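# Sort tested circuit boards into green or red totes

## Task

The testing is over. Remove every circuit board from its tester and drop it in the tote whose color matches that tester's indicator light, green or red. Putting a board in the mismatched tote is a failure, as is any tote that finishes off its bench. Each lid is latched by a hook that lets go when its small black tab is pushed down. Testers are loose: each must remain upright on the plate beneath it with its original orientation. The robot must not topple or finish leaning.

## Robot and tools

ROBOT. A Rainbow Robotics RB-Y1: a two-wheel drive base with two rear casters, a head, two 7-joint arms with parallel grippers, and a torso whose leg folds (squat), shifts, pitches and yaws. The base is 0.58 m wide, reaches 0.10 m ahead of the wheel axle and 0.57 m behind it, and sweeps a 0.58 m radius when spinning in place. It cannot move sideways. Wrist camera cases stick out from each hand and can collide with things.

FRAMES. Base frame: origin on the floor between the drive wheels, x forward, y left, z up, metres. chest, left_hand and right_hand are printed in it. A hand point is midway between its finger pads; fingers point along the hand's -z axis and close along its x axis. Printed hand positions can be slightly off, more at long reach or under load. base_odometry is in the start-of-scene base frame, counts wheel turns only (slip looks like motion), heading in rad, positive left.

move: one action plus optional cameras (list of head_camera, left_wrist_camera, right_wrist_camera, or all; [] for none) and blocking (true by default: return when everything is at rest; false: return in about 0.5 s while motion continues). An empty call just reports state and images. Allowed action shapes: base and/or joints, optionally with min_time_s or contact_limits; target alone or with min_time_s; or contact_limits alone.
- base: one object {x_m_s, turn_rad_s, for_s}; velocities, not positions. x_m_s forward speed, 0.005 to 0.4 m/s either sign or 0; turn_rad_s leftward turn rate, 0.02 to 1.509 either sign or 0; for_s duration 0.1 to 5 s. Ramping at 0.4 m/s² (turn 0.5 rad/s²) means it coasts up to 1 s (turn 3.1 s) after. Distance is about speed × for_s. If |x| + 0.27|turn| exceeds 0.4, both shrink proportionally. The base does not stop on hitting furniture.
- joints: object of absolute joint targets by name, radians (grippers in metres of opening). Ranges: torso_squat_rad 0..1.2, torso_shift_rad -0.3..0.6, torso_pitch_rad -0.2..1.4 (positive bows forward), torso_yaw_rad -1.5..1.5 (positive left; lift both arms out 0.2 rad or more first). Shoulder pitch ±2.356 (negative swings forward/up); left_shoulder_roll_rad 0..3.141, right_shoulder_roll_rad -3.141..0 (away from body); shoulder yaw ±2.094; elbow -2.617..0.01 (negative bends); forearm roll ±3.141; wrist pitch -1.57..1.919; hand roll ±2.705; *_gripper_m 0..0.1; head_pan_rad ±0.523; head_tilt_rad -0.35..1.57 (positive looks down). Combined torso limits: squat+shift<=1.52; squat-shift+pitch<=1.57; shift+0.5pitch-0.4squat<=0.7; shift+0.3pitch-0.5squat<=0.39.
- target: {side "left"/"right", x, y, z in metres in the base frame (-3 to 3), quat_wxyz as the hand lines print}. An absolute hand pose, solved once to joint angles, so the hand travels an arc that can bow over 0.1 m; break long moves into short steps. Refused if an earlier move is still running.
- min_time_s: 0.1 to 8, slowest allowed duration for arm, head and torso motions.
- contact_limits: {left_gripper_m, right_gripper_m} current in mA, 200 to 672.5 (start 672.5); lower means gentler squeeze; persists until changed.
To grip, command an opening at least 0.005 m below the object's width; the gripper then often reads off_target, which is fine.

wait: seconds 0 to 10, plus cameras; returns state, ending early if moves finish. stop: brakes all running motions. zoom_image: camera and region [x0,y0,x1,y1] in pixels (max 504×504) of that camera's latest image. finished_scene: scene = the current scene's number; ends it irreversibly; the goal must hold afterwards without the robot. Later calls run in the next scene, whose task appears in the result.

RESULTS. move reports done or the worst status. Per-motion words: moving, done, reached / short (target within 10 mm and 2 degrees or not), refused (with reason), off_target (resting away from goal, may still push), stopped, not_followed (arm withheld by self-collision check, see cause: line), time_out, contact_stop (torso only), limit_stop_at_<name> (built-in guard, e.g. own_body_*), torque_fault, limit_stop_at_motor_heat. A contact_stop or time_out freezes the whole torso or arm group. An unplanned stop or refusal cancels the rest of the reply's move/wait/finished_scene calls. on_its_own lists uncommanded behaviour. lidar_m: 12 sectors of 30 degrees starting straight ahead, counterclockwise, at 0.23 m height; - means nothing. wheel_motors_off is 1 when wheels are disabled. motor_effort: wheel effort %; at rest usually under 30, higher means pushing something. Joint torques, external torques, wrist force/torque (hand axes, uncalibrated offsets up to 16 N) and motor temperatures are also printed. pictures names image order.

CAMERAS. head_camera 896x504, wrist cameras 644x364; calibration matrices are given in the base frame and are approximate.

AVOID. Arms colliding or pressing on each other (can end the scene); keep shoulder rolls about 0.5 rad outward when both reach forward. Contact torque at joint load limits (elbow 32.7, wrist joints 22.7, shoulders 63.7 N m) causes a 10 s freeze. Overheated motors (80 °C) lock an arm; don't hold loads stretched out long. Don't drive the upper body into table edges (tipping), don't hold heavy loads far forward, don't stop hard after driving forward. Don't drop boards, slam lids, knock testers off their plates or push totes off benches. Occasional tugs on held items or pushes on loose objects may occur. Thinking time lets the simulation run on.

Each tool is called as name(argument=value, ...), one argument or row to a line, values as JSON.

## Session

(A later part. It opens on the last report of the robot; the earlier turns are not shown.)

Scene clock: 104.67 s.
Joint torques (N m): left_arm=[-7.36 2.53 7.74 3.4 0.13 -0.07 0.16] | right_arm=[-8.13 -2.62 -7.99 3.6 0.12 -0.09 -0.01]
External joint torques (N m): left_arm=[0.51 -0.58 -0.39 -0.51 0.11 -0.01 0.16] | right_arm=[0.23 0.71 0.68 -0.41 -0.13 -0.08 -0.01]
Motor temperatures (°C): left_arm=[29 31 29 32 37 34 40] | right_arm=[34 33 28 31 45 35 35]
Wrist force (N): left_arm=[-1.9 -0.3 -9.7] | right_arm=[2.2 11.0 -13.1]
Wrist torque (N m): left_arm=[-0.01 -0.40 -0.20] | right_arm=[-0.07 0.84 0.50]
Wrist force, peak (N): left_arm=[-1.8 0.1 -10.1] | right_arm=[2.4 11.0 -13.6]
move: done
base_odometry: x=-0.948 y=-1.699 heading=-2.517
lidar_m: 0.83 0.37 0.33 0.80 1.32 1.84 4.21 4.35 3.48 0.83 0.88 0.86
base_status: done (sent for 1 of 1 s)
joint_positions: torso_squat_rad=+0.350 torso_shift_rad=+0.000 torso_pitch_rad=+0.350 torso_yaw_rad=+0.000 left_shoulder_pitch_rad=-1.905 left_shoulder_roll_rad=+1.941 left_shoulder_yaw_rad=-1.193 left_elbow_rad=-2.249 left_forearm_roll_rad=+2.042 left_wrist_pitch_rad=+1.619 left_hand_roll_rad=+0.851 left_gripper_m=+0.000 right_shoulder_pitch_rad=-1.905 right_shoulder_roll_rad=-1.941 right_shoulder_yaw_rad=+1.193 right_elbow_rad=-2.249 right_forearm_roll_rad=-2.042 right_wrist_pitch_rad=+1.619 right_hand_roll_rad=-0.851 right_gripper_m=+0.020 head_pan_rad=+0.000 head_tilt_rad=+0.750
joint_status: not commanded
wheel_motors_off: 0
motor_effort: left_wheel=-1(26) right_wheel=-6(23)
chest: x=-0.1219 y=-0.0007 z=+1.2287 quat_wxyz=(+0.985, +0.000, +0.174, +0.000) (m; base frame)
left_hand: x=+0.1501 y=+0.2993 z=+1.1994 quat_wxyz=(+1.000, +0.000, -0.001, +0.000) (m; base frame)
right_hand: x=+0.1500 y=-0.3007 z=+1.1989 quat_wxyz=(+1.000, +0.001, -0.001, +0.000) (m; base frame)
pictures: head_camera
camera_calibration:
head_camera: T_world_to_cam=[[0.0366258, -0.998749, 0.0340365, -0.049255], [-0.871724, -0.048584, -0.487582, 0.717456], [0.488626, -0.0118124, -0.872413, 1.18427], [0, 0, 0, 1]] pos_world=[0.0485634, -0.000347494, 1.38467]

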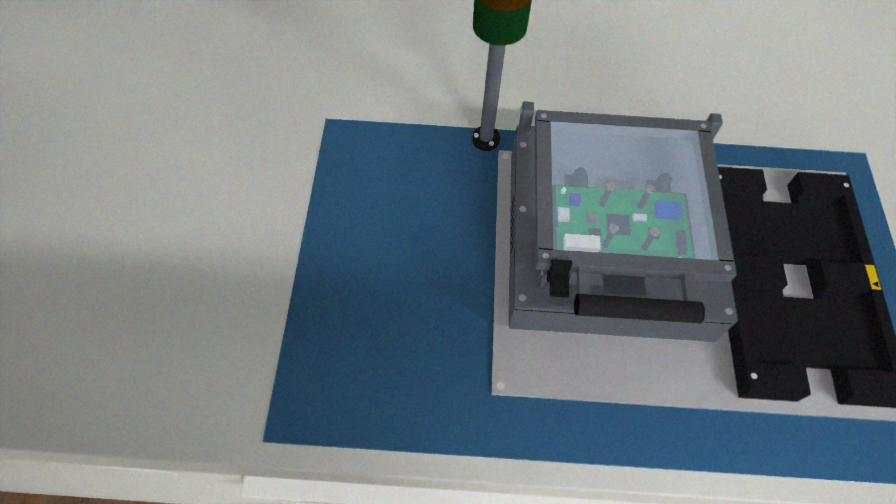

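move(
  base={"turn_rad_s":0.25,"for_s":1.0},
  cameras=[],
)

move(
  base={"x_m_s":-0.25,"for_s":2.2},
  cameras=[],
)

move(
  base={"turn_rad_s":-0.268,"for_s":1.0},
  cameras=[],
)

move(
  base={"x_m_s":0.2,"for_s":2.33},
  cameras=["head_camera"],
)

Scene clock: 122.10 s.
Joint torques (N m): left_arm=[-7.21 2.65 7.75 3.37 0.16 -0.1 0.06] | right_arm=[-8.22 -2.56 -7.93 3.5 0.13 -0.06 -0.01]
External joint torques (N m): left_arm=[0.66 -0.47 -0.38 -0.53 0.13 -0.04 0.06] | right_arm=[0.14 0.77 0.75 -0.51 -0.12 -0.05 -0.01]
Motor temperatures (°C): left_arm=[29 31 29 32 37 34 40] | right_arm=[34 33 28 31 45 35 35]
Wrist force (N): left_arm=[-1.8 -0.1 -10.0] | right_arm=[2.4 11.0 -13.4]
Wrist torque (N m): left_arm=[-0.04 -0.39 -0.20] | right_arm=[-0.08 0.88 0.52]
Wrist force, peak (N): left_arm=[-2.1 -0.1 -10.1] | right_arm=[2.1 11.3 -13.5]
move: done
base_odometry: x=-0.948 y=-1.699 heading=-2.267
lidar_m: 0.54 0.33 0.38 1.26 1.47 2.61 4.22 3.88 3.38 0.83 0.96 0.83
base_status: done (sent for 1 of 1 s)
joint_positions: torso_squat_rad=+0.350 torso_shift_rad=+0.000 torso_pitch_rad=+0.350 torso_yaw_rad=+0.000 left_shoulder_pitch_rad=-1.905 left_shoulder_roll_rad=+1.941 left_shoulder_yaw_rad=-1.193 left_elbow_rad=-2.249 left_forearm_roll_rad=+2.042 left_wrist_pitch_rad=+1.619 left_hand_roll_rad=+0.851 left_gripper_m=+0.000 right_shoulder_pitch_rad=-1.905 right_shoulder_roll_rad=-1.941 right_shoulder_yaw_rad=+1.193 right_elbow_rad=-2.249 right_forearm_roll_rad=-2.042 right_wrist_pitch_rad=+1.619 right_hand_roll_rad=-0.851 right_gripper_m=+0.020 head_pan_rad=+0.000 head_tilt_rad=+0.750
joint_status: not commanded
wheel_motors_off: 0
motor_effort: left_wheel=-4(19) right_wheel=-1(24)
chest: x=-0.1219 y=-0.0007 z=+1.2287 quat_wxyz=(+0.985, +0.000, +0.174, +0.000) (m; base frame)
left_hand: x=+0.1501 y=+0.2992 z=+1.1994 quat_wxyz=(+1.000, +0.000, -0.001, +0.000) (m; base frame)
right_hand: x=+0.1500 y=-0.3007 z=+1.1989 quat_wxyz=(+1.000, +0.001, -0.001, +0.000) (m; base frame)
pictures: none
No camera images: "cameras" was empty.

Scene clock: 125.53 s.
Joint torques (N m): left_arm=[-7.34 2.77 7.87 3.37 0.12 -0.07 0.09] | right_arm=[-7.87 -2.78 -7.88 3.63 0.09 -0.16 -0.05]
External joint torques (N m): left_arm=[0.53 -0.35 -0.26 -0.54 0.09 -0.01 0.09] | right_arm=[0.49 0.54 0.79 -0.37 -0.16 -0.14 -0.05]
Motor temperatures (°C): left_arm=[29 31 29 32 37 34 40] | right_arm=[34 33 28 31 45 35 35]
Wrist force (N): left_arm=[-1.6 -0.1 -9.8] | right_arm=[2.1 11.0 -13.2]
Wrist torque (N m): left_arm=[-0.03 -0.36 -0.21] | right_arm=[-0.06 0.83 0.52]
Wrist force, peak (N): left_arm=[-2.0 0.0 -10.1] | right_arm=[2.8 11.4 -13.3]
move: done
base_odometry: x=-0.596 y=-1.277 heading=-2.267
lidar_m: 0.83 0.82 1.40 1.41 1.65 2.91 3.68 3.70 3.23 1.24 0.96 1.36
base_status: done (sent for 2.2 of 2.2 s)
joint_positions: torso_squat_rad=+0.350 torso_shift_rad=+0.000 torso_pitch_rad=+0.350 torso_yaw_rad=+0.000 left_shoulder_pitch_rad=-1.905 left_shoulder_roll_rad=+1.941 left_shoulder_yaw_rad=-1.193 left_elbow_rad=-2.249 left_forearm_roll_rad=+2.042 left_wrist_pitch_rad=+1.619 left_hand_roll_rad=+0.851 left_gripper_m=+0.000 right_shoulder_pitch_rad=-1.905 right_shoulder_roll_rad=-1.941 right_shoulder_yaw_rad=+1.193 right_elbow_rad=-2.249 right_forearm_roll_rad=-2.042 right_wrist_pitch_rad=+1.619 right_hand_roll_rad=-0.851 right_gripper_m=+0.020 head_pan_rad=+0.000 head_tilt_rad=+0.750
joint_status: not commanded
wheel_motors_off: 0
motor_effort: left_wheel=+6(28) right_wheel=-2(25)
chest: x=-0.1220 y=-0.0007 z=+1.2287 quat_wxyz=(+0.985, +0.000, +0.174, +0.000) (m; base frame)
left_hand: x=+0.1501 y=+0.2992 z=+1.1994 quat_wxyz=(+1.000, +0.000, -0.001, +0.000) (m; base frame)
right_hand: x=+0.1500 y=-0.3007 z=+1.1989 quat_wxyz=(+1.000, +0.001, -0.001, +0.000) (m; base frame)
pictures: none
No camera images: "cameras" was empty.

Scene clock: 127.40 s.
Joint torques (N m): left_arm=[-7.19 2.76 7.62 3.35 0.13 -0.11 0.1] | right_arm=[-8.2 -2.59 -8 3.58 0.11 -0.13 -0.08]
External joint torques (N m): left_arm=[0.68 -0.36 -0.51 -0.55 0.1 -0.04 0.1] | right_arm=[0.15 0.73 0.67 -0.43 -0.14 -0.11 -0.08]
Motor temperatures (°C): left_arm=[29 31 29 32 37 34 40] | right_arm=[34 33 28 31 45 35 35]
Wrist force (N): left_arm=[-2.0 0.0 -9.9] | right_arm=[2.3 11.1 -13.2]
Wrist torque (N m): left_arm=[-0.03 -0.41 -0.21] | right_arm=[-0.08 0.85 0.53]
Wrist force, peak (N): left_arm=[-2.2 -0.2 -10.0] | right_arm=[2.4 11.1 -13.6]
move: done
base_odometry: x=-0.595 y=-1.277 heading=-2.534
lidar_m: 1.36 0.84 1.02 1.41 1.47 2.03 3.68 3.81 3.34 2.90 0.96 0.95
base_status: done (sent for 1 of 1 s)
joint_positions: torso_squat_rad=+0.350 torso_shift_rad=+0.000 torso_pitch_rad=+0.350 torso_yaw_rad=+0.000 left_shoulder_pitch_rad=-1.905 left_shoulder_roll_rad=+1.941 left_shoulder_yaw_rad=-1.193 left_elbow_rad=-2.249 left_forearm_roll_rad=+2.042 left_wrist_pitch_rad=+1.619 left_hand_roll_rad=+0.851 left_gripper_m=+0.000 right_shoulder_pitch_rad=-1.905 right_shoulder_roll_rad=-1.941 right_shoulder_yaw_rad=+1.193 right_elbow_rad=-2.249 right_forearm_roll_rad=-2.042 right_wrist_pitch_rad=+1.619 right_hand_roll_rad=-0.851 right_gripper_m=+0.020 head_pan_rad=+0.000 head_tilt_rad=+0.750
joint_status: not commanded
wheel_motors_off: 0
motor_effort: left_wheel=+5(26) right_wheel=+1(23)
chest: x=-0.1220 y=-0.0007 z=+1.2287 quat_wxyz=(+0.985, +0.000, +0.174, +0.000) (m; base frame)
left_hand: x=+0.1501 y=+0.2992 z=+1.1994 quat_wxyz=(+1.000, +0.000, -0.001, +0.000) (m; base frame)
right_hand: x=+0.1500 y=-0.3007 z=+1.1989 quat_wxyz=(+1.000, +0.001, -0.001, +0.000) (m; base frame)
pictures: none
No camera images: "cameras" was empty.

Scene clock: 130.53 s.
Joint torques (N m): left_arm=[-7.33 2.83 7.82 3.49 0.17 -0.03 0.12] | right_arm=[-8.34 -2.58 -8.4 3.63 0.16 -0.14 -0.06]
External joint torques (N m): left_arm=[0.54 -0.28 -0.31 -0.41 0.14 0.04 0.12] | right_arm=[0.02 0.75 0.27 -0.37 -0.09 -0.12 -0.06]
Motor temperatures (°C): left_arm=[29 31 29 32 37 34 40] | right_arm=[34 33 28 31 45 35 35]
Wrist force (N): left_arm=[-1.7 -0.1 -9.9] | right_arm=[2.4 10.9 -13.2]
Wrist torque (N m): left_arm=[-0.02 -0.37 -0.20] | right_arm=[-0.08 0.88 0.52]
Wrist force, peak (N): left_arm=[-1.7 0.0 -10.1] | right_arm=[2.2 11.4 -13.4]
move: done
base_odometry: x=-0.979 y=-1.543 heading=-2.535
lidar_m: 0.90 0.60 0.48 1.00 1.46 2.01 4.15 4.52 3.35 1.09 0.70 0.93
base_status: done (sent for 2.33 of 2.33 s)
joint_positions: torso_squat_rad=+0.350 torso_shift_rad=+0.000 torso_pitch_rad=+0.350 torso_yaw_rad=+0.000 left_shoulder_pitch_rad=-1.905 left_shoulder_roll_rad=+1.941 left_shoulder_yaw_rad=-1.193 left_elbow_rad=-2.249 left_forearm_roll_rad=+2.042 left_wrist_pitch_rad=+1.619 left_hand_roll_rad=+0.851 left_gripper_m=+0.000 right_shoulder_pitch_rad=-1.905 right_shoulder_roll_rad=-1.941 right_shoulder_yaw_rad=+1.193 right_elbow_rad=-2.249 right_forearm_roll_rad=-2.042 right_wrist_pitch_rad=+1.619 right_hand_roll_rad=-0.851 right_gripper_m=+0.020 head_pan_rad=+0.000 head_tilt_rad=+0.750
joint_status: not commanded
wheel_motors_off: 0
motor_effort: left_wheel=-1(31) right_wheel=-1(25)
chest: x=-0.1219 y=-0.0007 z=+1.2287 quat_wxyz=(+0.985, +0.000, +0.174, +0.000) (m; base frame)
left_hand: x=+0.1501 y=+0.2992 z=+1.1994 quat_wxyz=(+1.000, +0.000, -0.001, +0.000) (m; base frame)
right_hand: x=+0.1501 y=-0.3007 z=+1.1988 quat_wxyz=(+1.000, +0.001, -0.001, +0.000) (m; base frame)
pictures: head_camera
camera_calibration:
head_camera: T_world_to_cam=[[0.0366266, -0.99875, 0.0340232, -0.0492542], [-0.87178, -0.0485768, -0.487483, 0.717385], [0.488526, -0.0118059, -0.872469, 1.18428], [0, 0, 0, 1]] pos_world=[0.0486533, -0.000362821, 1.38464]

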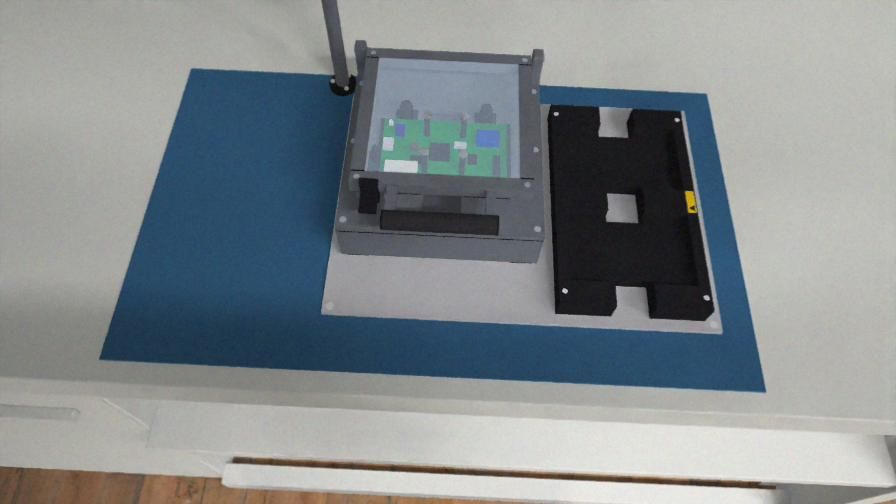

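move(
  cameras=["head_camera"],
)

Scene clock: 148.60 s.
Joint torques (N m): left_arm=[-7.2 2.76 7.58 3.45 0.17 -0.16 0.09] | right_arm=[-8.43 -2.51 -7.98 3.7 0.15 -0.18 0.01]
External joint torques (N m): left_arm=[0.67 -0.36 -0.55 -0.46 0.15 -0.09 0.09] | right_arm=[-0.07 0.82 0.69 -0.3 -0.1 -0.17 0.01]
Motor temperatures (°C): left_arm=[29 31 29 32 37 34 40] | right_arm=[34 33 28 31 45 35 35]
Wrist force (N): left_arm=[-1.7 -0.1 -9.8] | right_arm=[2.4 11.0 -13.1]
Wrist torque (N m): left_arm=[-0.03 -0.37 -0.20] | right_arm=[-0.06 0.86 0.50]
Wrist force, peak (N): left_arm=[-1.8 0.0 -10.0] | right_arm=[2.5 11.2 -13.6]
base_odometry: x=-0.979 y=-1.543 heading=-2.535
lidar_m: 0.90 0.59 0.48 1.00 1.46 2.01 4.15 4.51 3.35 1.09 0.71 0.92
base_status: done (sent for 2.33 of 2.33 s)
joint_positions: torso_squat_rad=+0.350 torso_shift_rad=+0.000 torso_pitch_rad=+0.350 torso_yaw_rad=+0.000 left_shoulder_pitch_rad=-1.905 left_shoulder_roll_rad=+1.941 left_shoulder_yaw_rad=-1.193 left_elbow_rad=-2.249 left_forearm_roll_rad=+2.042 left_wrist_pitch_rad=+1.619 left_hand_roll_rad=+0.851 left_gripper_m=+0.000 right_shoulder_pitch_rad=-1.905 right_shoulder_roll_rad=-1.941 right_shoulder_yaw_rad=+1.193 right_elbow_rad=-2.249 right_forearm_roll_rad=-2.042 right_wrist_pitch_rad=+1.619 right_hand_roll_rad=-0.851 right_gripper_m=+0.020 head_pan_rad=+0.000 head_tilt_rad=+0.750
joint_status: not commanded
wheel_motors_off: 0
motor_effort: left_wheel=+0(31) right_wheel=+0(25)
chest: x=-0.1219 y=-0.0007 z=+1.2287 quat_wxyz=(+0.985, +0.000, +0.174, +0.000) (m; base frame)
left_hand: x=+0.1501 y=+0.2992 z=+1.1994 quat_wxyz=(+1.000, +0.000, -0.001, +0.000) (m; base frame)
right_hand: x=+0.1500 y=-0.3007 z=+1.1989 quat_wxyz=(+1.000, +0.001, -0.001, +0.000) (m; base frame)
pictures: head_camera
camera_calibration:
head_camera: T_world_to_cam=[[0.0366244, -0.99875, 0.0340256, -0.0492558], [-0.871748, -0.0485768, -0.487541, 0.717419], [0.488585, -0.0118058, -0.872437, 1.18428], [0, 0, 0, 1]] pos_world=[0.0485916, -0.000362891, 1.38466]

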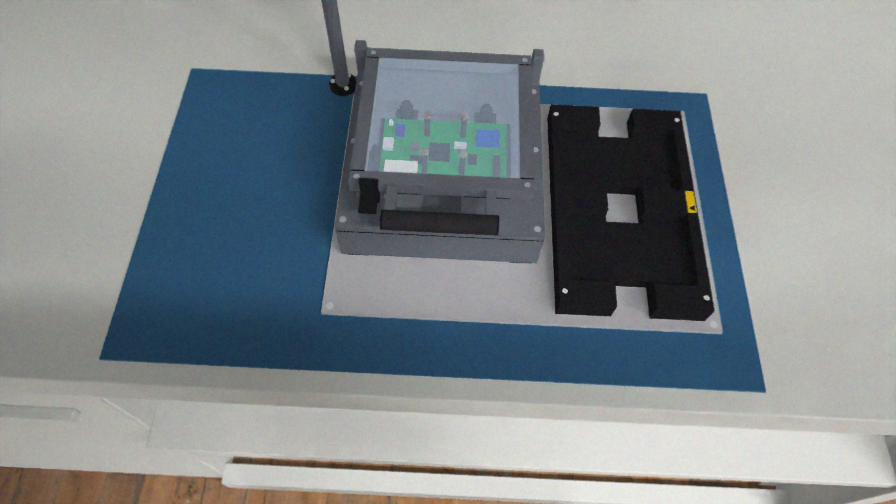

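move(
  target={"side":"right","x":0.25,"y":-0.15,"z":1.12,"quat_wxyz":[1,0,0,0]},
  min_time_s=2,
  cameras=[],
)

move(
  joints={"right_gripper_m":0.026},
  cameras=[],
)

move(
  target={"side":"right","x":0.318,"y":-0.025,"z":1.03,"quat_wxyz":[1,0,0,0]},
  min_time_s=2,
  cameras=["head_camera","right_wrist_camera"],
)

Scene clock: 170.70 s.
Joint torques (N m): left_arm=[-7.32 2.81 7.71 3.44 0.15 -0.08 0.04] | right_arm=[-15.7 -4.93 -8.79 2.35 0.13 -0.22 -0.21]
External joint torques (N m): left_arm=[0.55 -0.3 -0.42 -0.46 0.12 -0.02 0.04] | right_arm=[3.01 1.81 1.74 0.5 -0.11 -0.21 -0.21]
Motor temperatures (°C): left_arm=[29 31 29 32 37 34 40] | right_arm=[34 33 29 31 45 35 35]
Wrist force (N): left_arm=[-1.6 -0.1 -9.8] | right_arm=[2.5 10.8 -13.1]
Wrist torque (N m): left_arm=[-0.04 -0.37 -0.20] | right_arm=[-0.06 0.90 0.54]
Wrist force, peak (N): left_arm=[-2.0 -0.3 -10.0] | right_arm=[2.3 11.3 -13.4]
move: done
base_odometry: x=-0.979 y=-1.543 heading=-2.535
lidar_m: 0.90 0.60 0.49 1.01 1.46 2.02 4.15 4.52 3.34 1.09 0.71 0.93
base_status: not commanded
joint_positions: torso_squat_rad=+0.350 torso_shift_rad=+0.000 torso_pitch_rad=+0.350 torso_yaw_rad=+0.000 left_shoulder_pitch_rad=-1.905 left_shoulder_roll_rad=+1.941 left_shoulder_yaw_rad=-1.193 left_elbow_rad=-2.249 left_forearm_roll_rad=+2.042 left_wrist_pitch_rad=+1.619 left_hand_roll_rad=+0.851 left_gripper_m=+0.000 right_shoulder_pitch_rad=-1.875 right_shoulder_roll_rad=-1.216 right_shoulder_yaw_rad=+1.295 right_elbow_rad=-1.928 right_forearm_roll_rad=-1.767 right_wrist_pitch_rad=+1.510 right_hand_roll_rad=-1.196 right_gripper_m=+0.020 head_pan_rad=+0.000 head_tilt_rad=+0.750
joint_status: all done
wheel_motors_off: 0
motor_effort: left_wheel=-2(3) right_wheel=+1(2)
chest: x=-0.1219 y=-0.0007 z=+1.2287 quat_wxyz=(+0.985, +0.000, +0.174, +0.000) (m; base frame)
left_hand: x=+0.1501 y=+0.2992 z=+1.1994 quat_wxyz=(+1.000, +0.000, -0.001, +0.000) (m; base frame)
right_hand: x=+0.2501 y=-0.1500 z=+1.1203 quat_wxyz=(+1.000, +0.000, -0.001, +0.000) (m; base frame)
right_hand_status: reached (checked arc, planned for 2.0 s): 0 mm and 0.1 deg off.
pictures: none
No camera images: "cameras" was empty.

Scene clock: 171.20 s.
Joint torques (N m): left_arm=[-7.43 2.81 7.73 3.42 0.13 -0.05 0.04] | right_arm=[-15.8 -5.01 -8.88 2.36 0.12 -0.18 -0.13]
External joint torques (N m): left_arm=[0.44 -0.31 -0.4 -0.49 0.11 0.01 0.04] | right_arm=[2.92 1.73 1.64 0.51 -0.12 -0.18 -0.13]
Motor temperatures (°C): left_arm=[29 31 29 32 37 34 40] | right_arm=[34 33 29 31 45 35 35]
Wrist force (N): left_arm=[-1.6 0.1 -9.7] | right_arm=[2.2 10.9 -13.0]
Wrist torque (N m): left_arm=[-0.05 -0.37 -0.19] | right_arm=[-0.08 0.86 0.53]
Wrist force, peak (N): left_arm=[-1.7 -0.1 -10.0] | right_arm=[2.4 11.0 -13.4]
move: done
base_odometry: x=-0.979 y=-1.543 heading=-2.535
lidar_m: 0.89 0.58 0.48 1.00 1.46 2.01 4.14 4.52 3.35 1.09 0.70 0.93
base_status: not commanded
joint_positions: torso_squat_rad=+0.350 torso_shift_rad=+0.000 torso_pitch_rad=+0.350 torso_yaw_rad=+0.000 left_shoulder_pitch_rad=-1.905 left_shoulder_roll_rad=+1.941 left_shoulder_yaw_rad=-1.193 left_elbow_rad=-2.249 left_forearm_roll_rad=+2.042 left_wrist_pitch_rad=+1.619 left_hand_roll_rad=+0.851 left_gripper_m=+0.000 right_shoulder_pitch_rad=-1.875 right_shoulder_roll_rad=-1.216 right_shoulder_yaw_rad=+1.295 right_elbow_rad=-1.928 right_forearm_roll_rad=-1.767 right_wrist_pitch_rad=+1.510 right_hand_roll_rad=-1.196 right_gripper_m=+0.026 head_pan_rad=+0.000 head_tilt_rad=+0.750
joint_status: all done
wheel_motors_off: 0
motor_effort: left_wheel=+0(2) right_wheel=+1(1)
chest: x=-0.1219 y=-0.0007 z=+1.2287 quat_wxyz=(+0.985, +0.000, +0.174, +0.000) (m; base frame)
left_hand: x=+0.1501 y=+0.2992 z=+1.1994 quat_wxyz=(+1.000, +0.000, -0.001, +0.000) (m; base frame)
right_hand: x=+0.2501 y=-0.1500 z=+1.1203 quat_wxyz=(+1.000, +0.000, -0.001, +0.000) (m; base frame)
pictures: none
No camera images: "cameras" was empty.

Scene clock: 173.53 s.
Joint torques (N m): left_arm=[-7.22 2.78 7.77 3.37 0.15 -0.12 0.02] | right_arm=[-20.8 -5.99 -8.31 1.29 0.35 -0.31 0.29]
External joint torques (N m): left_arm=[0.65 -0.33 -0.36 -0.54 0.13 -0.06 0.02] | right_arm=[3.31 1.89 1.74 0.71 0.1 -0.3 0.29]
Motor temperatures (°C): left_arm=[29 31 29 32 37 34 40] | right_arm=[34 33 29 31 45 35 35]
Wrist force (N): left_arm=[-1.6 -0.2 -9.8] | right_arm=[2.2 10.8 -12.9]
Wrist torque (N m): left_arm=[-0.02 -0.36 -0.19] | right_arm=[-0.07 0.85 0.53]
Wrist force, peak (N): left_arm=[-1.8 -0.1 -10.0] | right_arm=[1.9 11.1 -13.3]
move: done
base_odometry: x=-0.979 y=-1.543 heading=-2.535
lidar_m: 0.89 0.58 0.48 1.00 1.45 2.02 4.15 4.52 3.35 1.09 0.70 0.93
base_status: not commanded
joint_positions: torso_squat_rad=+0.350 torso_shift_rad=+0.000 torso_pitch_rad=+0.350 torso_yaw_rad=+0.000 left_shoulder_pitch_rad=-1.905 left_shoulder_roll_rad=+1.941 left_shoulder_yaw_rad=-1.193 left_elbow_rad=-2.249 left_forearm_roll_rad=+2.042 left_wrist_pitch_rad=+1.619 left_hand_roll_rad=+0.851 left_gripper_m=+0.000 right_shoulder_pitch_rad=-1.838 right_shoulder_roll_rad=-0.647 right_shoulder_yaw_rad=+1.387 right_elbow_rad=-1.335 right_forearm_roll_rad=-1.605 right_wrist_pitch_rad=+1.412 right_hand_roll_rad=-1.142 right_gripper_m=+0.026 head_pan_rad=+0.000 head_tilt_rad=+0.750
joint_status: all done
wheel_motors_off: 0
motor_effort: left_wheel=-1(2) right_wheel=+0(2)
chest: x=-0.1219 y=-0.0007 z=+1.2287 quat_wxyz=(+0.985, +0.000, +0.174, +0.000) (m; base frame)
left_hand: x=+0.1501 y=+0.2992 z=+1.1994 quat_wxyz=(+1.000, +0.000, -0.001, +0.000) (m; base frame)
right_hand: x=+0.3174 y=-0.0252 z=+1.0306 quat_wxyz=(+1.000, +0.002, -0.003, -0.001) (m; base frame)
right_hand_status: reached (checked arc, planned for 2.0 s): 1 mm and 0.4 deg off.
pictures: head_camera, right_wrist_camera
camera_calibration:
head_camera: T_world_to_cam=[[0.0366229, -0.99875, 0.0340268, -0.049257], [-0.871737, -0.0485763, -0.48756, 0.717434], [0.488604, -0.0118065, -0.872426, 1.18428], [0, 0, 0, 1]] pos_world=[0.0485759, -0.000362898, 1.38466]
right_wrist_camera: T_world_to_cam=[[-0.999513, 0.0213999, -0.0227091, 0.343627], [0.00898756, 0.894371, 0.447235, -0.408027], [0.0298812, 0.446813, -0.894128, 0.994982], [0, 0, 0, 1]] pos_world=[0.317395, -0.0869969, 1.07993]

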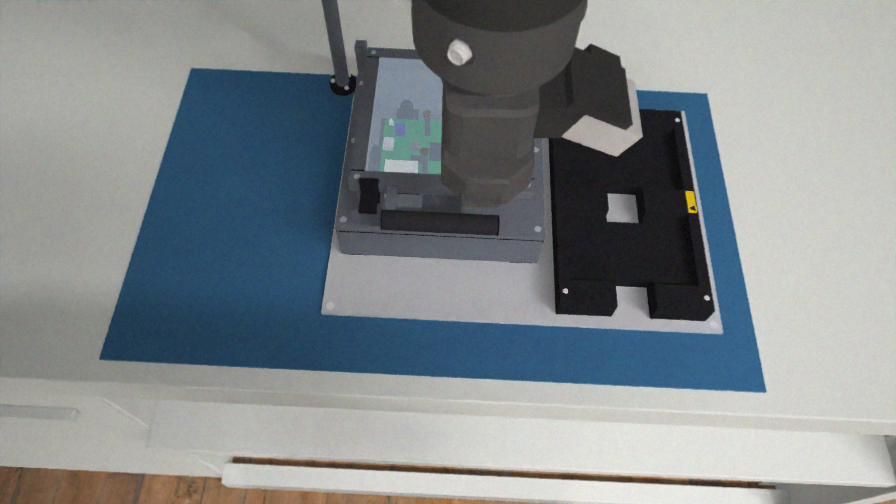

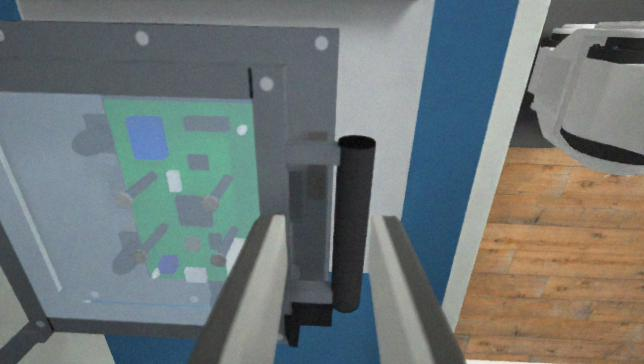

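move(
  target={"side":"right","x":0.309,"y":-0.022,"z":1.0,"quat_wxyz":[1,0,0,0]},
  min_time_s=1.5,
  cameras=["right_wrist_camera"],
)

Scene clock: 186.93 s.
Joint torques (N m): left_arm=[-7.33 3.08 7.79 3.36 0.12 -0.11 0.02] | right_arm=[-20.09 -4.96 -8.3 -0.25 0.36 -0.29 -0.29]
External joint torques (N m): left_arm=[0.54 -0.03 -0.34 -0.55 0.09 -0.04 0.02] | right_arm=[3.82 2.67 1.68 -0.54 0.13 -0.29 -0.29]
Motor temperatures (°C): left_arm=[29 31 29 32 37 34 40] | right_arm=[35 33 29 31 45 35 35]
Wrist force (N): left_arm=[-1.7 -0.2 -9.8] | right_arm=[2.2 10.7 -12.8]
Wrist torque (N m): left_arm=[-0.03 -0.39 -0.19] | right_arm=[-0.05 0.85 0.51]
Wrist force, peak (N): left_arm=[-1.9 0.0 -10.1] | right_arm=[2.3 11.1 -13.3]
move: done
base_odometry: x=-0.979 y=-1.543 heading=-2.535
lidar_m: 0.89 0.58 0.49 1.00 1.47 2.02 4.15 4.52 3.35 1.09 0.71 0.92
base_status: not commanded
joint_positions: torso_squat_rad=+0.350 torso_shift_rad=+0.000 torso_pitch_rad=+0.350 torso_yaw_rad=+0.000 left_shoulder_pitch_rad=-1.905 left_shoulder_roll_rad=+1.941 left_shoulder_yaw_rad=-1.193 left_elbow_rad=-2.249 left_forearm_roll_rad=+2.042 left_wrist_pitch_rad=+1.619 left_hand_roll_rad=+0.851 left_gripper_m=+0.000 right_shoulder_pitch_rad=-1.792 right_shoulder_roll_rad=-0.619 right_shoulder_yaw_rad=+1.417 right_elbow_rad=-1.340 right_forearm_roll_rad=-1.566 right_wrist_pitch_rad=+1.363 right_hand_roll_rad=-1.166 right_gripper_m=+0.026 head_pan_rad=+0.000 head_tilt_rad=+0.750
joint_status: all done
wheel_motors_off: 0
motor_effort: left_wheel=+1(2) right_wheel=+2(2)
chest: x=-0.1219 y=-0.0007 z=+1.2287 quat_wxyz=(+0.985, +0.000, +0.174, +0.000) (m; base frame)
left_hand: x=+0.1501 y=+0.2992 z=+1.1994 quat_wxyz=(+1.000, +0.000, -0.001, +0.000) (m; base frame)
right_hand: x=+0.3093 y=-0.0220 z=+1.0005 quat_wxyz=(+1.000, +0.000, -0.001, +0.000) (m; base frame)
right_hand_status: reached (checked arc, planned for 1.5 s): 1 mm and 0.1 deg off.
pictures: right_wrist_camera
camera_calibration:
right_wrist_camera: T_world_to_cam=[[-0.999625, 0.0206503, -0.0179628, 0.330117], [0.0105171, 0.89573, 0.444473, -0.394998], [0.0252683, 0.444118, -0.895612, 0.969731], [0, 0, 0, 1]] pos_world=[0.309644, -0.08368, 1.05]

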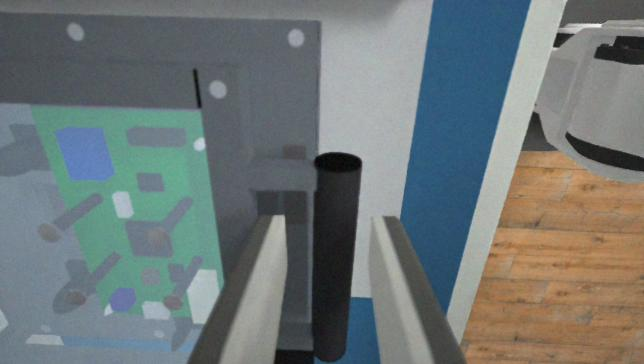

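move(
  target={"side":"right","x":0.308,"y":-0.022,"z":0.974,"quat_wxyz":[1,0,0,0]},
  min_time_s=1.5,
  cameras=["right_wrist_camera"],
)

move(
  target={"side":"left","x":0.25,"y":0.15,"z":1.12,"quat_wxyz":[1,0,0,0]},
  min_time_s=2,
  cameras=["head_camera","left_wrist_camera"],
)

Scene clock: 196.80 s.
Joint torques (N m): left_arm=[-7.3 2.78 7.67 3.33 0.17 -0.11 0.07] | right_arm=[-20.21 -4.87 -8.31 0.98 0.33 -0.27 0.47]
External joint torques (N m): left_arm=[0.57 -0.33 -0.46 -0.57 0.14 -0.05 0.07] | right_arm=[3.65 2.55 1.47 0.89 0.1 -0.27 0.47]
Motor temperatures (°C): left_arm=[29 31 29 32 37 34 40] | right_arm=[35 33 29 31 45 35 35]
Wrist force (N): left_arm=[-1.8 0.0 -9.7] | right_arm=[2.3 10.8 -13.1]
Wrist torque (N m): left_arm=[-0.05 -0.39 -0.19] | right_arm=[-0.06 0.85 0.52]
Wrist force, peak (N): left_arm=[-1.9 -0.3 -10.1] | right_arm=[2.2 11.3 -13.3]
move: done
base_odometry: x=-0.979 y=-1.543 heading=-2.535
lidar_m: 0.89 0.59 0.48 1.00 1.46 2.02 4.14 4.53 3.34 1.09 0.70 0.93
base_status: not commanded
joint_positions: torso_squat_rad=+0.350 torso_shift_rad=+0.000 torso_pitch_rad=+0.350 torso_yaw_rad=+0.000 left_shoulder_pitch_rad=-1.905 left_shoulder_roll_rad=+1.941 left_shoulder_yaw_rad=-1.193 left_elbow_rad=-2.249 left_forearm_roll_rad=+2.042 left_wrist_pitch_rad=+1.619 left_hand_roll_rad=+0.851 left_gripper_m=+0.000 right_shoulder_pitch_rad=-1.751 right_shoulder_roll_rad=-0.591 right_shoulder_yaw_rad=+1.441 right_elbow_rad=-1.311 right_forearm_roll_rad=-1.534 right_wrist_pitch_rad=+1.319 right_hand_roll_rad=-1.160 right_gripper_m=+0.026 head_pan_rad=+0.000 head_tilt_rad=+0.750
joint_status: all done
wheel_motors_off: 0
motor_effort: left_wheel=-2(2) right_wheel=+1(2)
chest: x=-0.1219 y=-0.0007 z=+1.2287 quat_wxyz=(+0.985, +0.000, +0.174, +0.000) (m; base frame)
left_hand: x=+0.1501 y=+0.2992 z=+1.1994 quat_wxyz=(+1.000, +0.000, -0.001, +0.000) (m; base frame)
right_hand: x=+0.3083 y=-0.0220 z=+0.9745 quat_wxyz=(+1.000, +0.000, +0.000, +0.000) (m; base frame)
right_hand_status: reached (checked arc, planned for 1.5 s): 1 mm and 0.1 deg off.
pictures: right_wrist_camera
camera_calibration:
right_wrist_camera: T_world_to_cam=[[-0.999629, 0.0205324, -0.0179213, 0.328544], [0.0104291, 0.895719, 0.444498, -0.383472], [0.0251791, 0.444146, -0.895601, 0.946455], [0, 0, 0, 1]] pos_world=[0.308591, -0.0836268, 1.02399]

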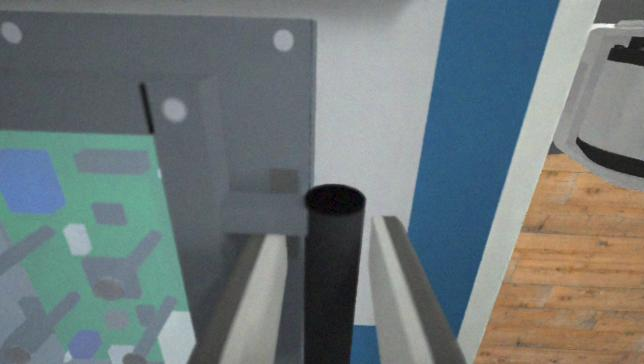

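Scene clock: 199.13 s.
Joint torques (N m): left_arm=[-15.21 4.61 9.15 2.64 0.17 -0.4 0.25] | right_arm=[-20.5 -5.41 -8.02 0.62 0.23 -0.22 0.39]
External joint torques (N m): left_arm=[1.85 -1.54 -0.84 0.86 0.13 -0.35 0.25] | right_arm=[3.36 2.01 1.76 0.54 0 -0.21 0.39]
Motor temperatures (°C): left_arm=[29 31 29 32 37 34 40] | right_arm=[35 33 29 31 45 35 35]
Wrist force (N): left_arm=[-1.7 0.0 -9.4] | right_arm=[2.0 10.7 -13.1]
Wrist torque (N m): left_arm=[-0.04 -0.38 -0.19] | right_arm=[-0.04 0.80 0.52]
Wrist force, peak (N): left_arm=[-2.0 0.1 -10.0] | right_arm=[2.3 11.0 -13.7]
move: done
base_odometry: x=-0.979 y=-1.543 heading=-2.535
lidar_m: 0.90 0.59 0.48 1.00 1.46 2.02 4.15 4.52 3.35 1.09 0.70 0.93
base_status: not commanded
joint_positions: torso_squat_rad=+0.350 torso_shift_rad=+0.000 torso_pitch_rad=+0.350 torso_yaw_rad=+0.000 left_shoulder_pitch_rad=-1.873 left_shoulder_roll_rad=+1.221 left_shoulder_yaw_rad=-1.296 left_elbow_rad=-1.930 left_forearm_roll_rad=+1.767 left_wrist_pitch_rad=+1.507 left_hand_roll_rad=+1.193 left_gripper_m=+0.000 right_shoulder_pitch_rad=-1.751 right_shoulder_roll_rad=-0.591 right_shoulder_yaw_rad=+1.442 right_elbow_rad=-1.311 right_forearm_roll_rad=-1.534 right_wrist_pitch_rad=+1.319 right_hand_roll_rad=-1.160 right_gripper_m=+0.026 head_pan_rad=+0.000 head_tilt_rad=+0.750
joint_status: all done
wheel_motors_off: 0
motor_effort: left_wheel=-1(2) right_wheel=+1(3)
chest: x=-0.1219 y=-0.0007 z=+1.2287 quat_wxyz=(+0.985, +0.000, +0.174, +0.000) (m; base frame)
left_hand: x=+0.2500 y=+0.1500 z=+1.1202 quat_wxyz=(+1.000, +0.000, +0.000, +0.000) (m; base frame)
left_hand_status: reached (checked arc, planned for 2.0 s): 0 mm and 0.0 deg off.
right_hand: x=+0.3082 y=-0.0220 z=+0.9744 quat_wxyz=(+1.000, +0.000, +0.000, +0.000) (m; base frame)
pictures: head_camera, left_wrist_camera
camera_calibration:
head_camera: T_world_to_cam=[[0.0366223, -0.99875, 0.0340237, -0.0492541], [-0.871727, -0.0485746, -0.487579, 0.717448], [0.488622, -0.0118032, -0.872416, 1.18427], [0, 0, 0, 1]] pos_world=[0.0485608, -0.000364641, 1.38467]
left_wrist_camera: T_world_to_cam=[[0.999813, 0.0153446, -0.0117753, -0.24044], [0.0191422, -0.872274, 0.488643, -0.387068], [-0.00277325, -0.488777, -0.872405, 1.12031], [0, 0, 0, 1]] pos_world=[0.250911, 0.213643, 1.16367]

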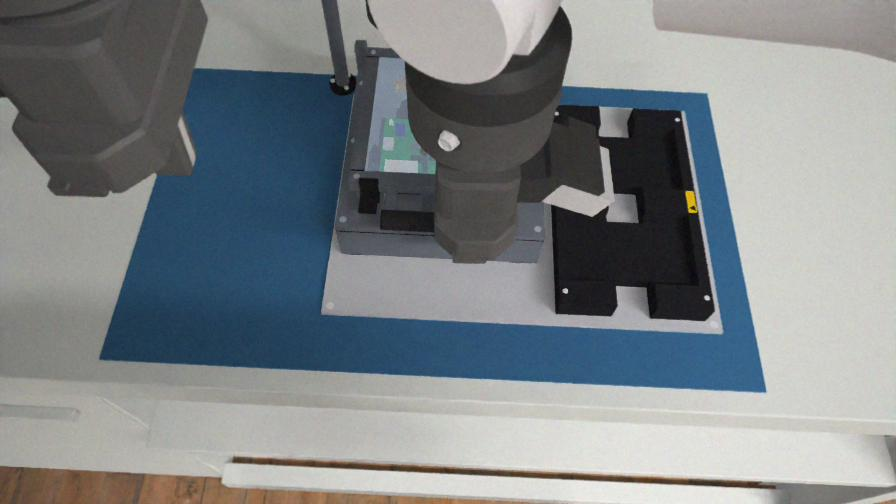

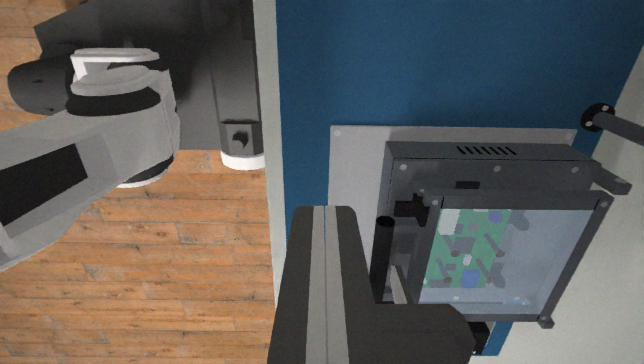

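zoom_image(
  camera="left_wrist_camera",
  region=[360, 150, 480, 250],
)

zoom_image(
  camera="head_camera",
  region=[330, 150, 450, 250],
)

Scaled by 4.200 from the camera's 644x364 image, which has a finer 920x520 frame.

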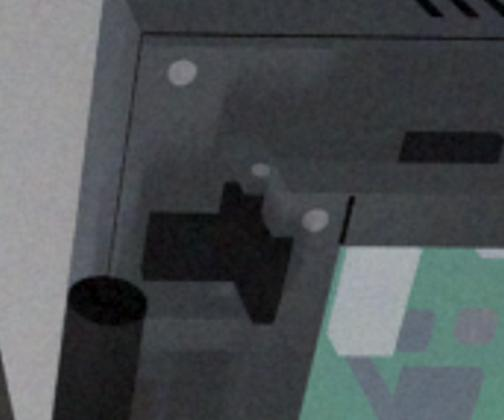

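Scaled by 4.200 from the camera's 896x504 image, which has a finer 1280x720 frame.

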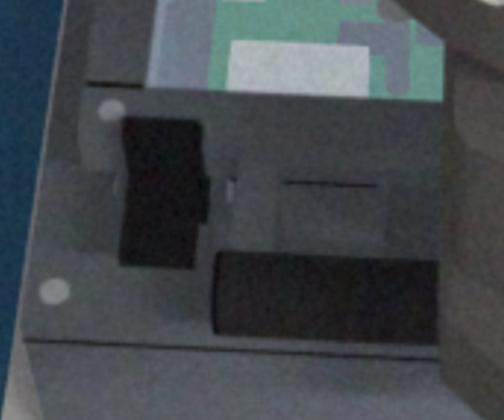

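move(
  target={"side":"left","x":0.325,"y":0.062,"z":1.025,"quat_wxyz":[1,0,0,0]},
  min_time_s=2,
  cameras=["head_camera","left_wrist_camera"],
)

Scene clock: 224.83 s.
Joint torques (N m): left_arm=[-15.1 4.67 9.02 2.67 0.13 -0.37 0.25] | right_arm=[-20.72 -5.45 -7.95 0.75 0.27 -0.23 0.34]
External joint torques (N m): left_arm=[1.96 -1.48 -0.97 0.89 0.09 -0.32 0.25] | right_arm=[3.14 1.97 1.82 0.67 0.04 -0.23 0.34]
Motor temperatures (°C): left_arm=[29 31 29 32 37 34 40] | right_arm=[35 33 29 31 45 35 35]
Wrist force (N): left_arm=[-1.8 -0.1 -9.4] | right_arm=[2.2 10.9 -13.4]
Wrist torque (N m): left_arm=[-0.04 -0.40 -0.18] | right_arm=[-0.05 0.81 0.51]
Wrist force, peak (N): left_arm=[-1.8 -0.2 -9.8] | right_arm=[2.4 11.1 -13.4]
move: refused
base_odometry: x=-0.979 y=-1.543 heading=-2.535
lidar_m: 0.90 0.59 0.49 1.00 1.45 2.02 4.15 4.53 3.35 1.09 0.70 0.92
base_status: not commanded
joint_positions: torso_squat_rad=+0.350 torso_shift_rad=+0.000 torso_pitch_rad=+0.350 torso_yaw_rad=+0.000 left_shoulder_pitch_rad=-1.873 left_shoulder_roll_rad=+1.221 left_shoulder_yaw_rad=-1.296 left_elbow_rad=-1.930 left_forearm_roll_rad=+1.767 left_wrist_pitch_rad=+1.507 left_hand_roll_rad=+1.193 left_gripper_m=+0.000 right_shoulder_pitch_rad=-1.751 right_shoulder_roll_rad=-0.591 right_shoulder_yaw_rad=+1.442 right_elbow_rad=-1.311 right_forearm_roll_rad=-1.534 right_wrist_pitch_rad=+1.319 right_hand_roll_rad=-1.160 right_gripper_m=+0.026 head_pan_rad=+0.000 head_tilt_rad=+0.750
joint_status: not commanded
wheel_motors_off: 0
motor_effort: left_wheel=-1(2) right_wheel=+0(1)
chest: x=-0.1219 y=-0.0007 z=+1.2287 quat_wxyz=(+0.985, +0.000, +0.174, +0.000) (m; base frame)
left_hand: x=+0.2500 y=+0.1500 z=+1.1202 quat_wxyz=(+1.000, +0.000, +0.000, +0.000) (m; base frame)
left_hand_status: refused: the posture found for that pose touches the other arm. Nothing moved. The solve starts from where the arm stands: from another posture it may find a clear one.
right_hand: x=+0.3082 y=-0.0220 z=+0.9744 quat_wxyz=(+1.000, +0.000, +0.000, +0.000) (m; base frame)
pictures: head_camera, left_wrist_camera
camera_calibration:
head_camera: T_world_to_cam=[[0.0366221, -0.99875, 0.034024, -0.0492543], [-0.871727, -0.0485745, -0.487579, 0.717448], [0.488622, -0.0118035, -0.872416, 1.18427], [0, 0, 0, 1]] pos_world=[0.0485606, -0.000364525, 1.38467]
left_wrist_camera: T_world_to_cam=[[0.999813, 0.0153449, -0.0117751, -0.24044], [0.0191424, -0.872274, 0.488643, -0.387068], [-0.00277293, -0.488777, -0.872404, 1.12031], [0, 0, 0, 1]] pos_world=[0.250911, 0.213643, 1.16367]

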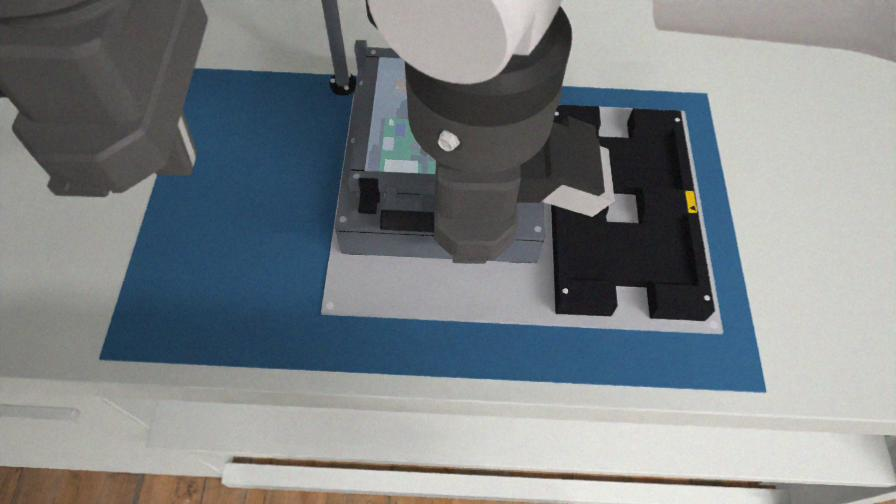

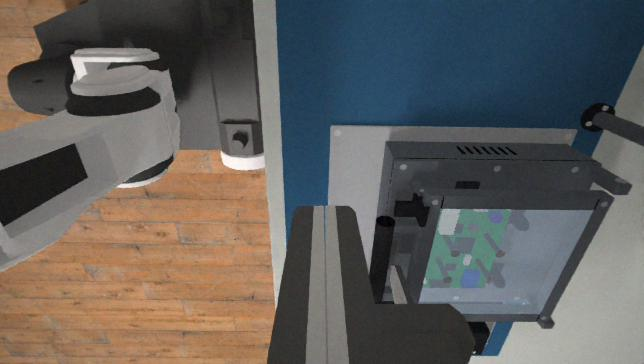

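move(
  target={"side":"right","x":0.308,"y":-0.031,"z":0.974,"quat_wxyz":[1,0,0,0]},
  min_time_s=1,
  cameras=[],
)

move(
  target={"side":"left","x":0.325,"y":0.070,"z":1.025,"quat_wxyz":[0.989,-0.149,0,0]},
  min_time_s=2,
  cameras=["head_camera","left_wrist_camera"],
)

Scene clock: 246.07 s.
Joint torques (N m): left_arm=[-15.21 4.68 9.22 2.53 0.15 -0.38 0.35] | right_arm=[-16.65 -14.64 -4.54 1.44 1.05 3.89 -0.04]
External joint torques (N m): left_arm=[1.84 -1.47 -0.77 0.75 0.11 -0.33 0.35] | right_arm=[7.11 -7.16 5.33 1.37 0.82 3.9 -0.04]
Motor temperatures (°C): left_arm=[29 31 29 32 37 34 40] | right_arm=[35 33 29 31 45 35 35]
Wrist force (N): left_arm=[-1.6 -0.3 -9.4] | right_arm=[5.7 27.0 -11.2]
Wrist torque (N m): left_arm=[0.00 -0.39 -0.19] | right_arm=[0.18 0.71 0.85]
Wrist force, peak (N): left_arm=[-2.0 0.0 -9.8] | right_arm=[6.0 27.4 -13.3]
move: done
base_odometry: x=-0.979 y=-1.543 heading=-2.535
lidar_m: 0.89 0.59 0.49 1.00 1.46 2.01 4.15 4.51 3.35 1.08 0.70 0.93
base_status: not commanded
joint_positions: torso_squat_rad=+0.350 torso_shift_rad=+0.000 torso_pitch_rad=+0.350 torso_yaw_rad=+0.000 left_shoulder_pitch_rad=-1.873 left_shoulder_roll_rad=+1.221 left_shoulder_yaw_rad=-1.296 left_elbow_rad=-1.930 left_forearm_roll_rad=+1.767 left_wrist_pitch_rad=+1.507 left_hand_roll_rad=+1.193 left_gripper_m=+0.000 right_shoulder_pitch_rad=-1.745 right_shoulder_roll_rad=-0.617 right_shoulder_yaw_rad=+1.442 right_elbow_rad=-1.337 right_forearm_roll_rad=-1.534 right_wrist_pitch_rad=+1.315 right_hand_roll_rad=-1.157 right_gripper_m=+0.026 head_pan_rad=+0.000 head_tilt_rad=+0.750
joint_status: all done
wheel_motors_off: 0
motor_effort: left_wheel=-1(2) right_wheel=+0(3)
chest: x=-0.1219 y=-0.0006 z=+1.2287 quat_wxyz=(+0.985, +0.000, +0.174, +0.000) (m; base frame)
left_hand: x=+0.2500 y=+0.1502 z=+1.1202 quat_wxyz=(+1.000, +0.000, +0.000, +0.000) (m; base frame)
right_hand: x=+0.3079 y=-0.0290 z=+0.9747 quat_wxyz=(+1.000, +0.001, +0.000, +0.001) (m; base frame)
right_hand_status: reached (checked arc, planned for 1.0 s): 2 mm and 0.2 deg off.
pictures: none
No camera images: "cameras" was empty.

Scene clock: 248.40 s.
Joint torques (N m): left_arm=[-18.8 5.91 9.56 0.81 0.39 -0.73 -0.18] | right_arm=[-16.43 -14.31 -4.22 2.04 0.98 3.86 0]
External joint torques (N m): left_arm=[1.97 -1.8 -1.06 0.84 0.05 -0.2 -0.17] | right_arm=[7.33 -6.84 5.64 1.97 0.75 3.87 0]
Motor temperatures (°C): left_arm=[29 31 29 32 37 34 40] | right_arm=[35 34 29 31 45 35 35]
Wrist force (N): left_arm=[-1.6 1.4 -9.2] | right_arm=[5.0 27.5 -9.4]
Wrist torque (N m): left_arm=[-0.11 -0.41 -0.20] | right_arm=[0.13 0.74 0.83]
Wrist force, peak (N): left_arm=[-2.1 0.0 -9.7] | right_arm=[6.8 26.9 -13.7]
move: done
base_odometry: x=-0.979 y=-1.543 heading=-2.535
lidar_m: 0.89 0.59 0.48 1.00 1.46 2.01 4.15 4.51 3.34 1.09 0.70 0.93
base_status: not commanded
joint_positions: torso_squat_rad=+0.350 torso_shift_rad=+0.000 torso_pitch_rad=+0.350 torso_yaw_rad=+0.000 left_shoulder_pitch_rad=-1.668 left_shoulder_roll_rad=+0.945 left_shoulder_yaw_rad=-1.320 left_elbow_rad=-1.505 left_forearm_roll_rad=+1.729 left_wrist_pitch_rad=+1.151 left_hand_roll_rad=+0.933 left_gripper_m=+0.000 right_shoulder_pitch_rad=-1.745 right_shoulder_roll_rad=-0.617 right_shoulder_yaw_rad=+1.442 right_elbow_rad=-1.337 right_forearm_roll_rad=-1.534 right_wrist_pitch_rad=+1.315 right_hand_roll_rad=-1.157 right_gripper_m=+0.026 head_pan_rad=+0.000 head_tilt_rad=+0.750
joint_status: all done
wheel_motors_off: 0
motor_effort: left_wheel=-1(2) right_wheel=-1(2)
chest: x=-0.1220 y=-0.0006 z=+1.2287 quat_wxyz=(+0.985, +0.000, +0.174, +0.000) (m; base frame)
left_hand: x=+0.3249 y=+0.0700 z=+1.0253 quat_wxyz=(+0.989, -0.149, -0.001, +0.000) (m; base frame)
left_hand_status: reached (checked arc, planned for 2.0 s): 0 mm and 0.1 deg off.
right_hand: x=+0.3079 y=-0.0290 z=+0.9748 quat_wxyz=(+1.000, +0.001, +0.000, +0.001) (m; base frame)
pictures: head_camera, left_wrist_camera
camera_calibration:
head_camera: T_world_to_cam=[[0.0368643, -0.998738, 0.0341185, -0.0492008], [-0.871699, -0.0488325, -0.487603, 0.717481], [0.488653, -0.0117659, -0.872399, 1.18427], [0, 0, 0, 1]] pos_world=[0.0485461, -0.000168339, 1.38468]
left_wrist_camera: T_world_to_cam=[[0.99982, 0.0117105, -0.0149296, -0.311723], [0.0188877, -0.689358, 0.724175, -0.666119], [-0.0018114, -0.724326, -0.689455, 0.827255], [0, 0, 0, 1]] pos_world=[0.325747, 0.143658, 1.04809]

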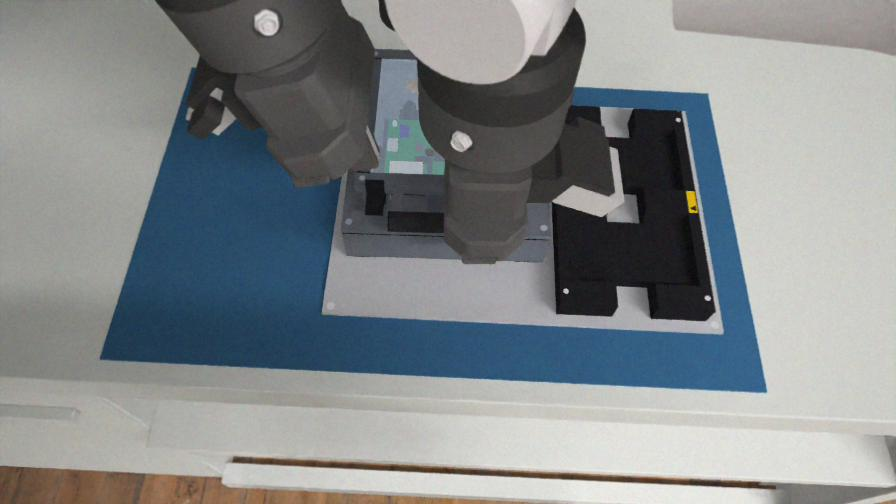

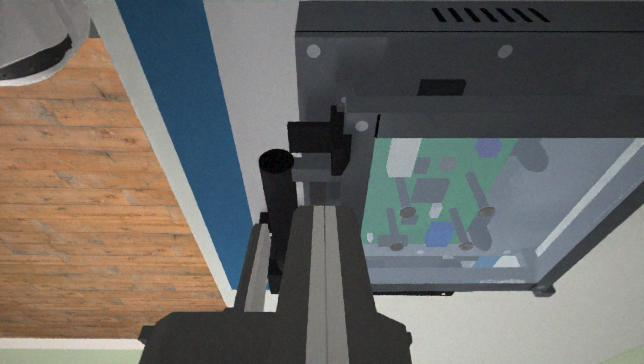

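move(
  target={"side":"right","x":0.308,"y":-0.021,"z":0.974,"quat_wxyz":[1,0,0,0]},
  min_time_s=1,
  cameras=["right_wrist_camera"],
)

move(
  target={"side":"left","x":0.318,"y":0.077,"z":1.01,"quat_wxyz":[0.989,-0.149,0,0]},
  min_time_s=1,
  cameras=["head_camera","left_wrist_camera"],
)

Scene clock: 264.53 s.
Joint torques (N m): left_arm=[-18.71 5.95 9.39 0.89 0.35 -0.78 -0.14] | right_arm=[-16.55 -14.34 -4.33 1.81 0.88 3.92 -0.01]
External joint torques (N m): left_arm=[2.06 -1.76 -1.22 0.92 0.01 -0.26 -0.14] | right_arm=[7.2 -6.87 5.54 1.74 0.66 3.93 -0.01]
Motor temperatures (°C): left_arm=[30 31 29 32 37 34 40] | right_arm=[35 34 28 31 45 35 35]
Wrist force (N): left_arm=[-1.5 1.3 -9.2] | right_arm=[5.0 27.3 -10.6]
Wrist torque (N m): left_arm=[-0.10 -0.39 -0.21] | right_arm=[0.15 0.75 0.83]
Wrist force, peak (N): left_arm=[-1.7 1.5 -9.5] | right_arm=[5.0 27.4 -10.9]
move: refused
base_odometry: x=-0.979 y=-1.543 heading=-2.535
lidar_m: 0.89 0.59 0.49 0.99 1.46 2.02 4.14 4.52 3.35 1.09 0.70 0.93
base_status: not commanded
joint_positions: torso_squat_rad=+0.350 torso_shift_rad=+0.000 torso_pitch_rad=+0.350 torso_yaw_rad=+0.000 left_shoulder_pitch_rad=-1.668 left_shoulder_roll_rad=+0.945 left_shoulder_yaw_rad=-1.320 left_elbow_rad=-1.505 left_forearm_roll_rad=+1.729 left_wrist_pitch_rad=+1.151 left_hand_roll_rad=+0.933 left_gripper_m=+0.000 right_shoulder_pitch_rad=-1.745 right_shoulder_roll_rad=-0.617 right_shoulder_yaw_rad=+1.442 right_elbow_rad=-1.337 right_forearm_roll_rad=-1.534 right_wrist_pitch_rad=+1.315 right_hand_roll_rad=-1.157 right_gripper_m=+0.026 head_pan_rad=+0.000 head_tilt_rad=+0.750
joint_status: not commanded
wheel_motors_off: 0
motor_effort: left_wheel=-1(2) right_wheel=-1(2)
chest: x=-0.1220 y=-0.0006 z=+1.2287 quat_wxyz=(+0.985, +0.000, +0.174, +0.000) (m; base frame)
left_hand: x=+0.3249 y=+0.0700 z=+1.0253 quat_wxyz=(+0.989, -0.149, -0.001, +0.000) (m; base frame)
right_hand: x=+0.3079 y=-0.0290 z=+0.9748 quat_wxyz=(+1.000, +0.001, +0.000, +0.001) (m; base frame)
right_hand_status: refused: the posture found for that pose stands 16 mm from the other arm (limit 20 mm). Nothing moved. The solve starts from where the arm stands: from another posture it may find a clear one.
pictures: right_wrist_camera
camera_calibration:
right_wrist_camera: T_world_to_cam=[[-0.999688, 0.0176478, -0.0176876, 0.328004], [0.00790665, 0.894963, 0.446071, -0.378121], [0.0237019, 0.445792, -0.894823, 0.949567], [0, 0, 0, 1]] pos_world=[0.308385, -0.0906935, 1.02416]

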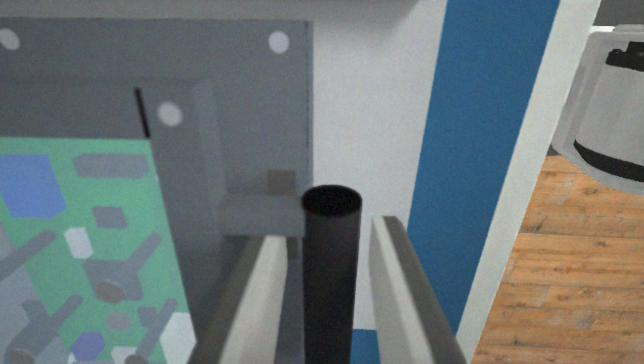

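not run: a stop that you did not command came earlier in this reply.


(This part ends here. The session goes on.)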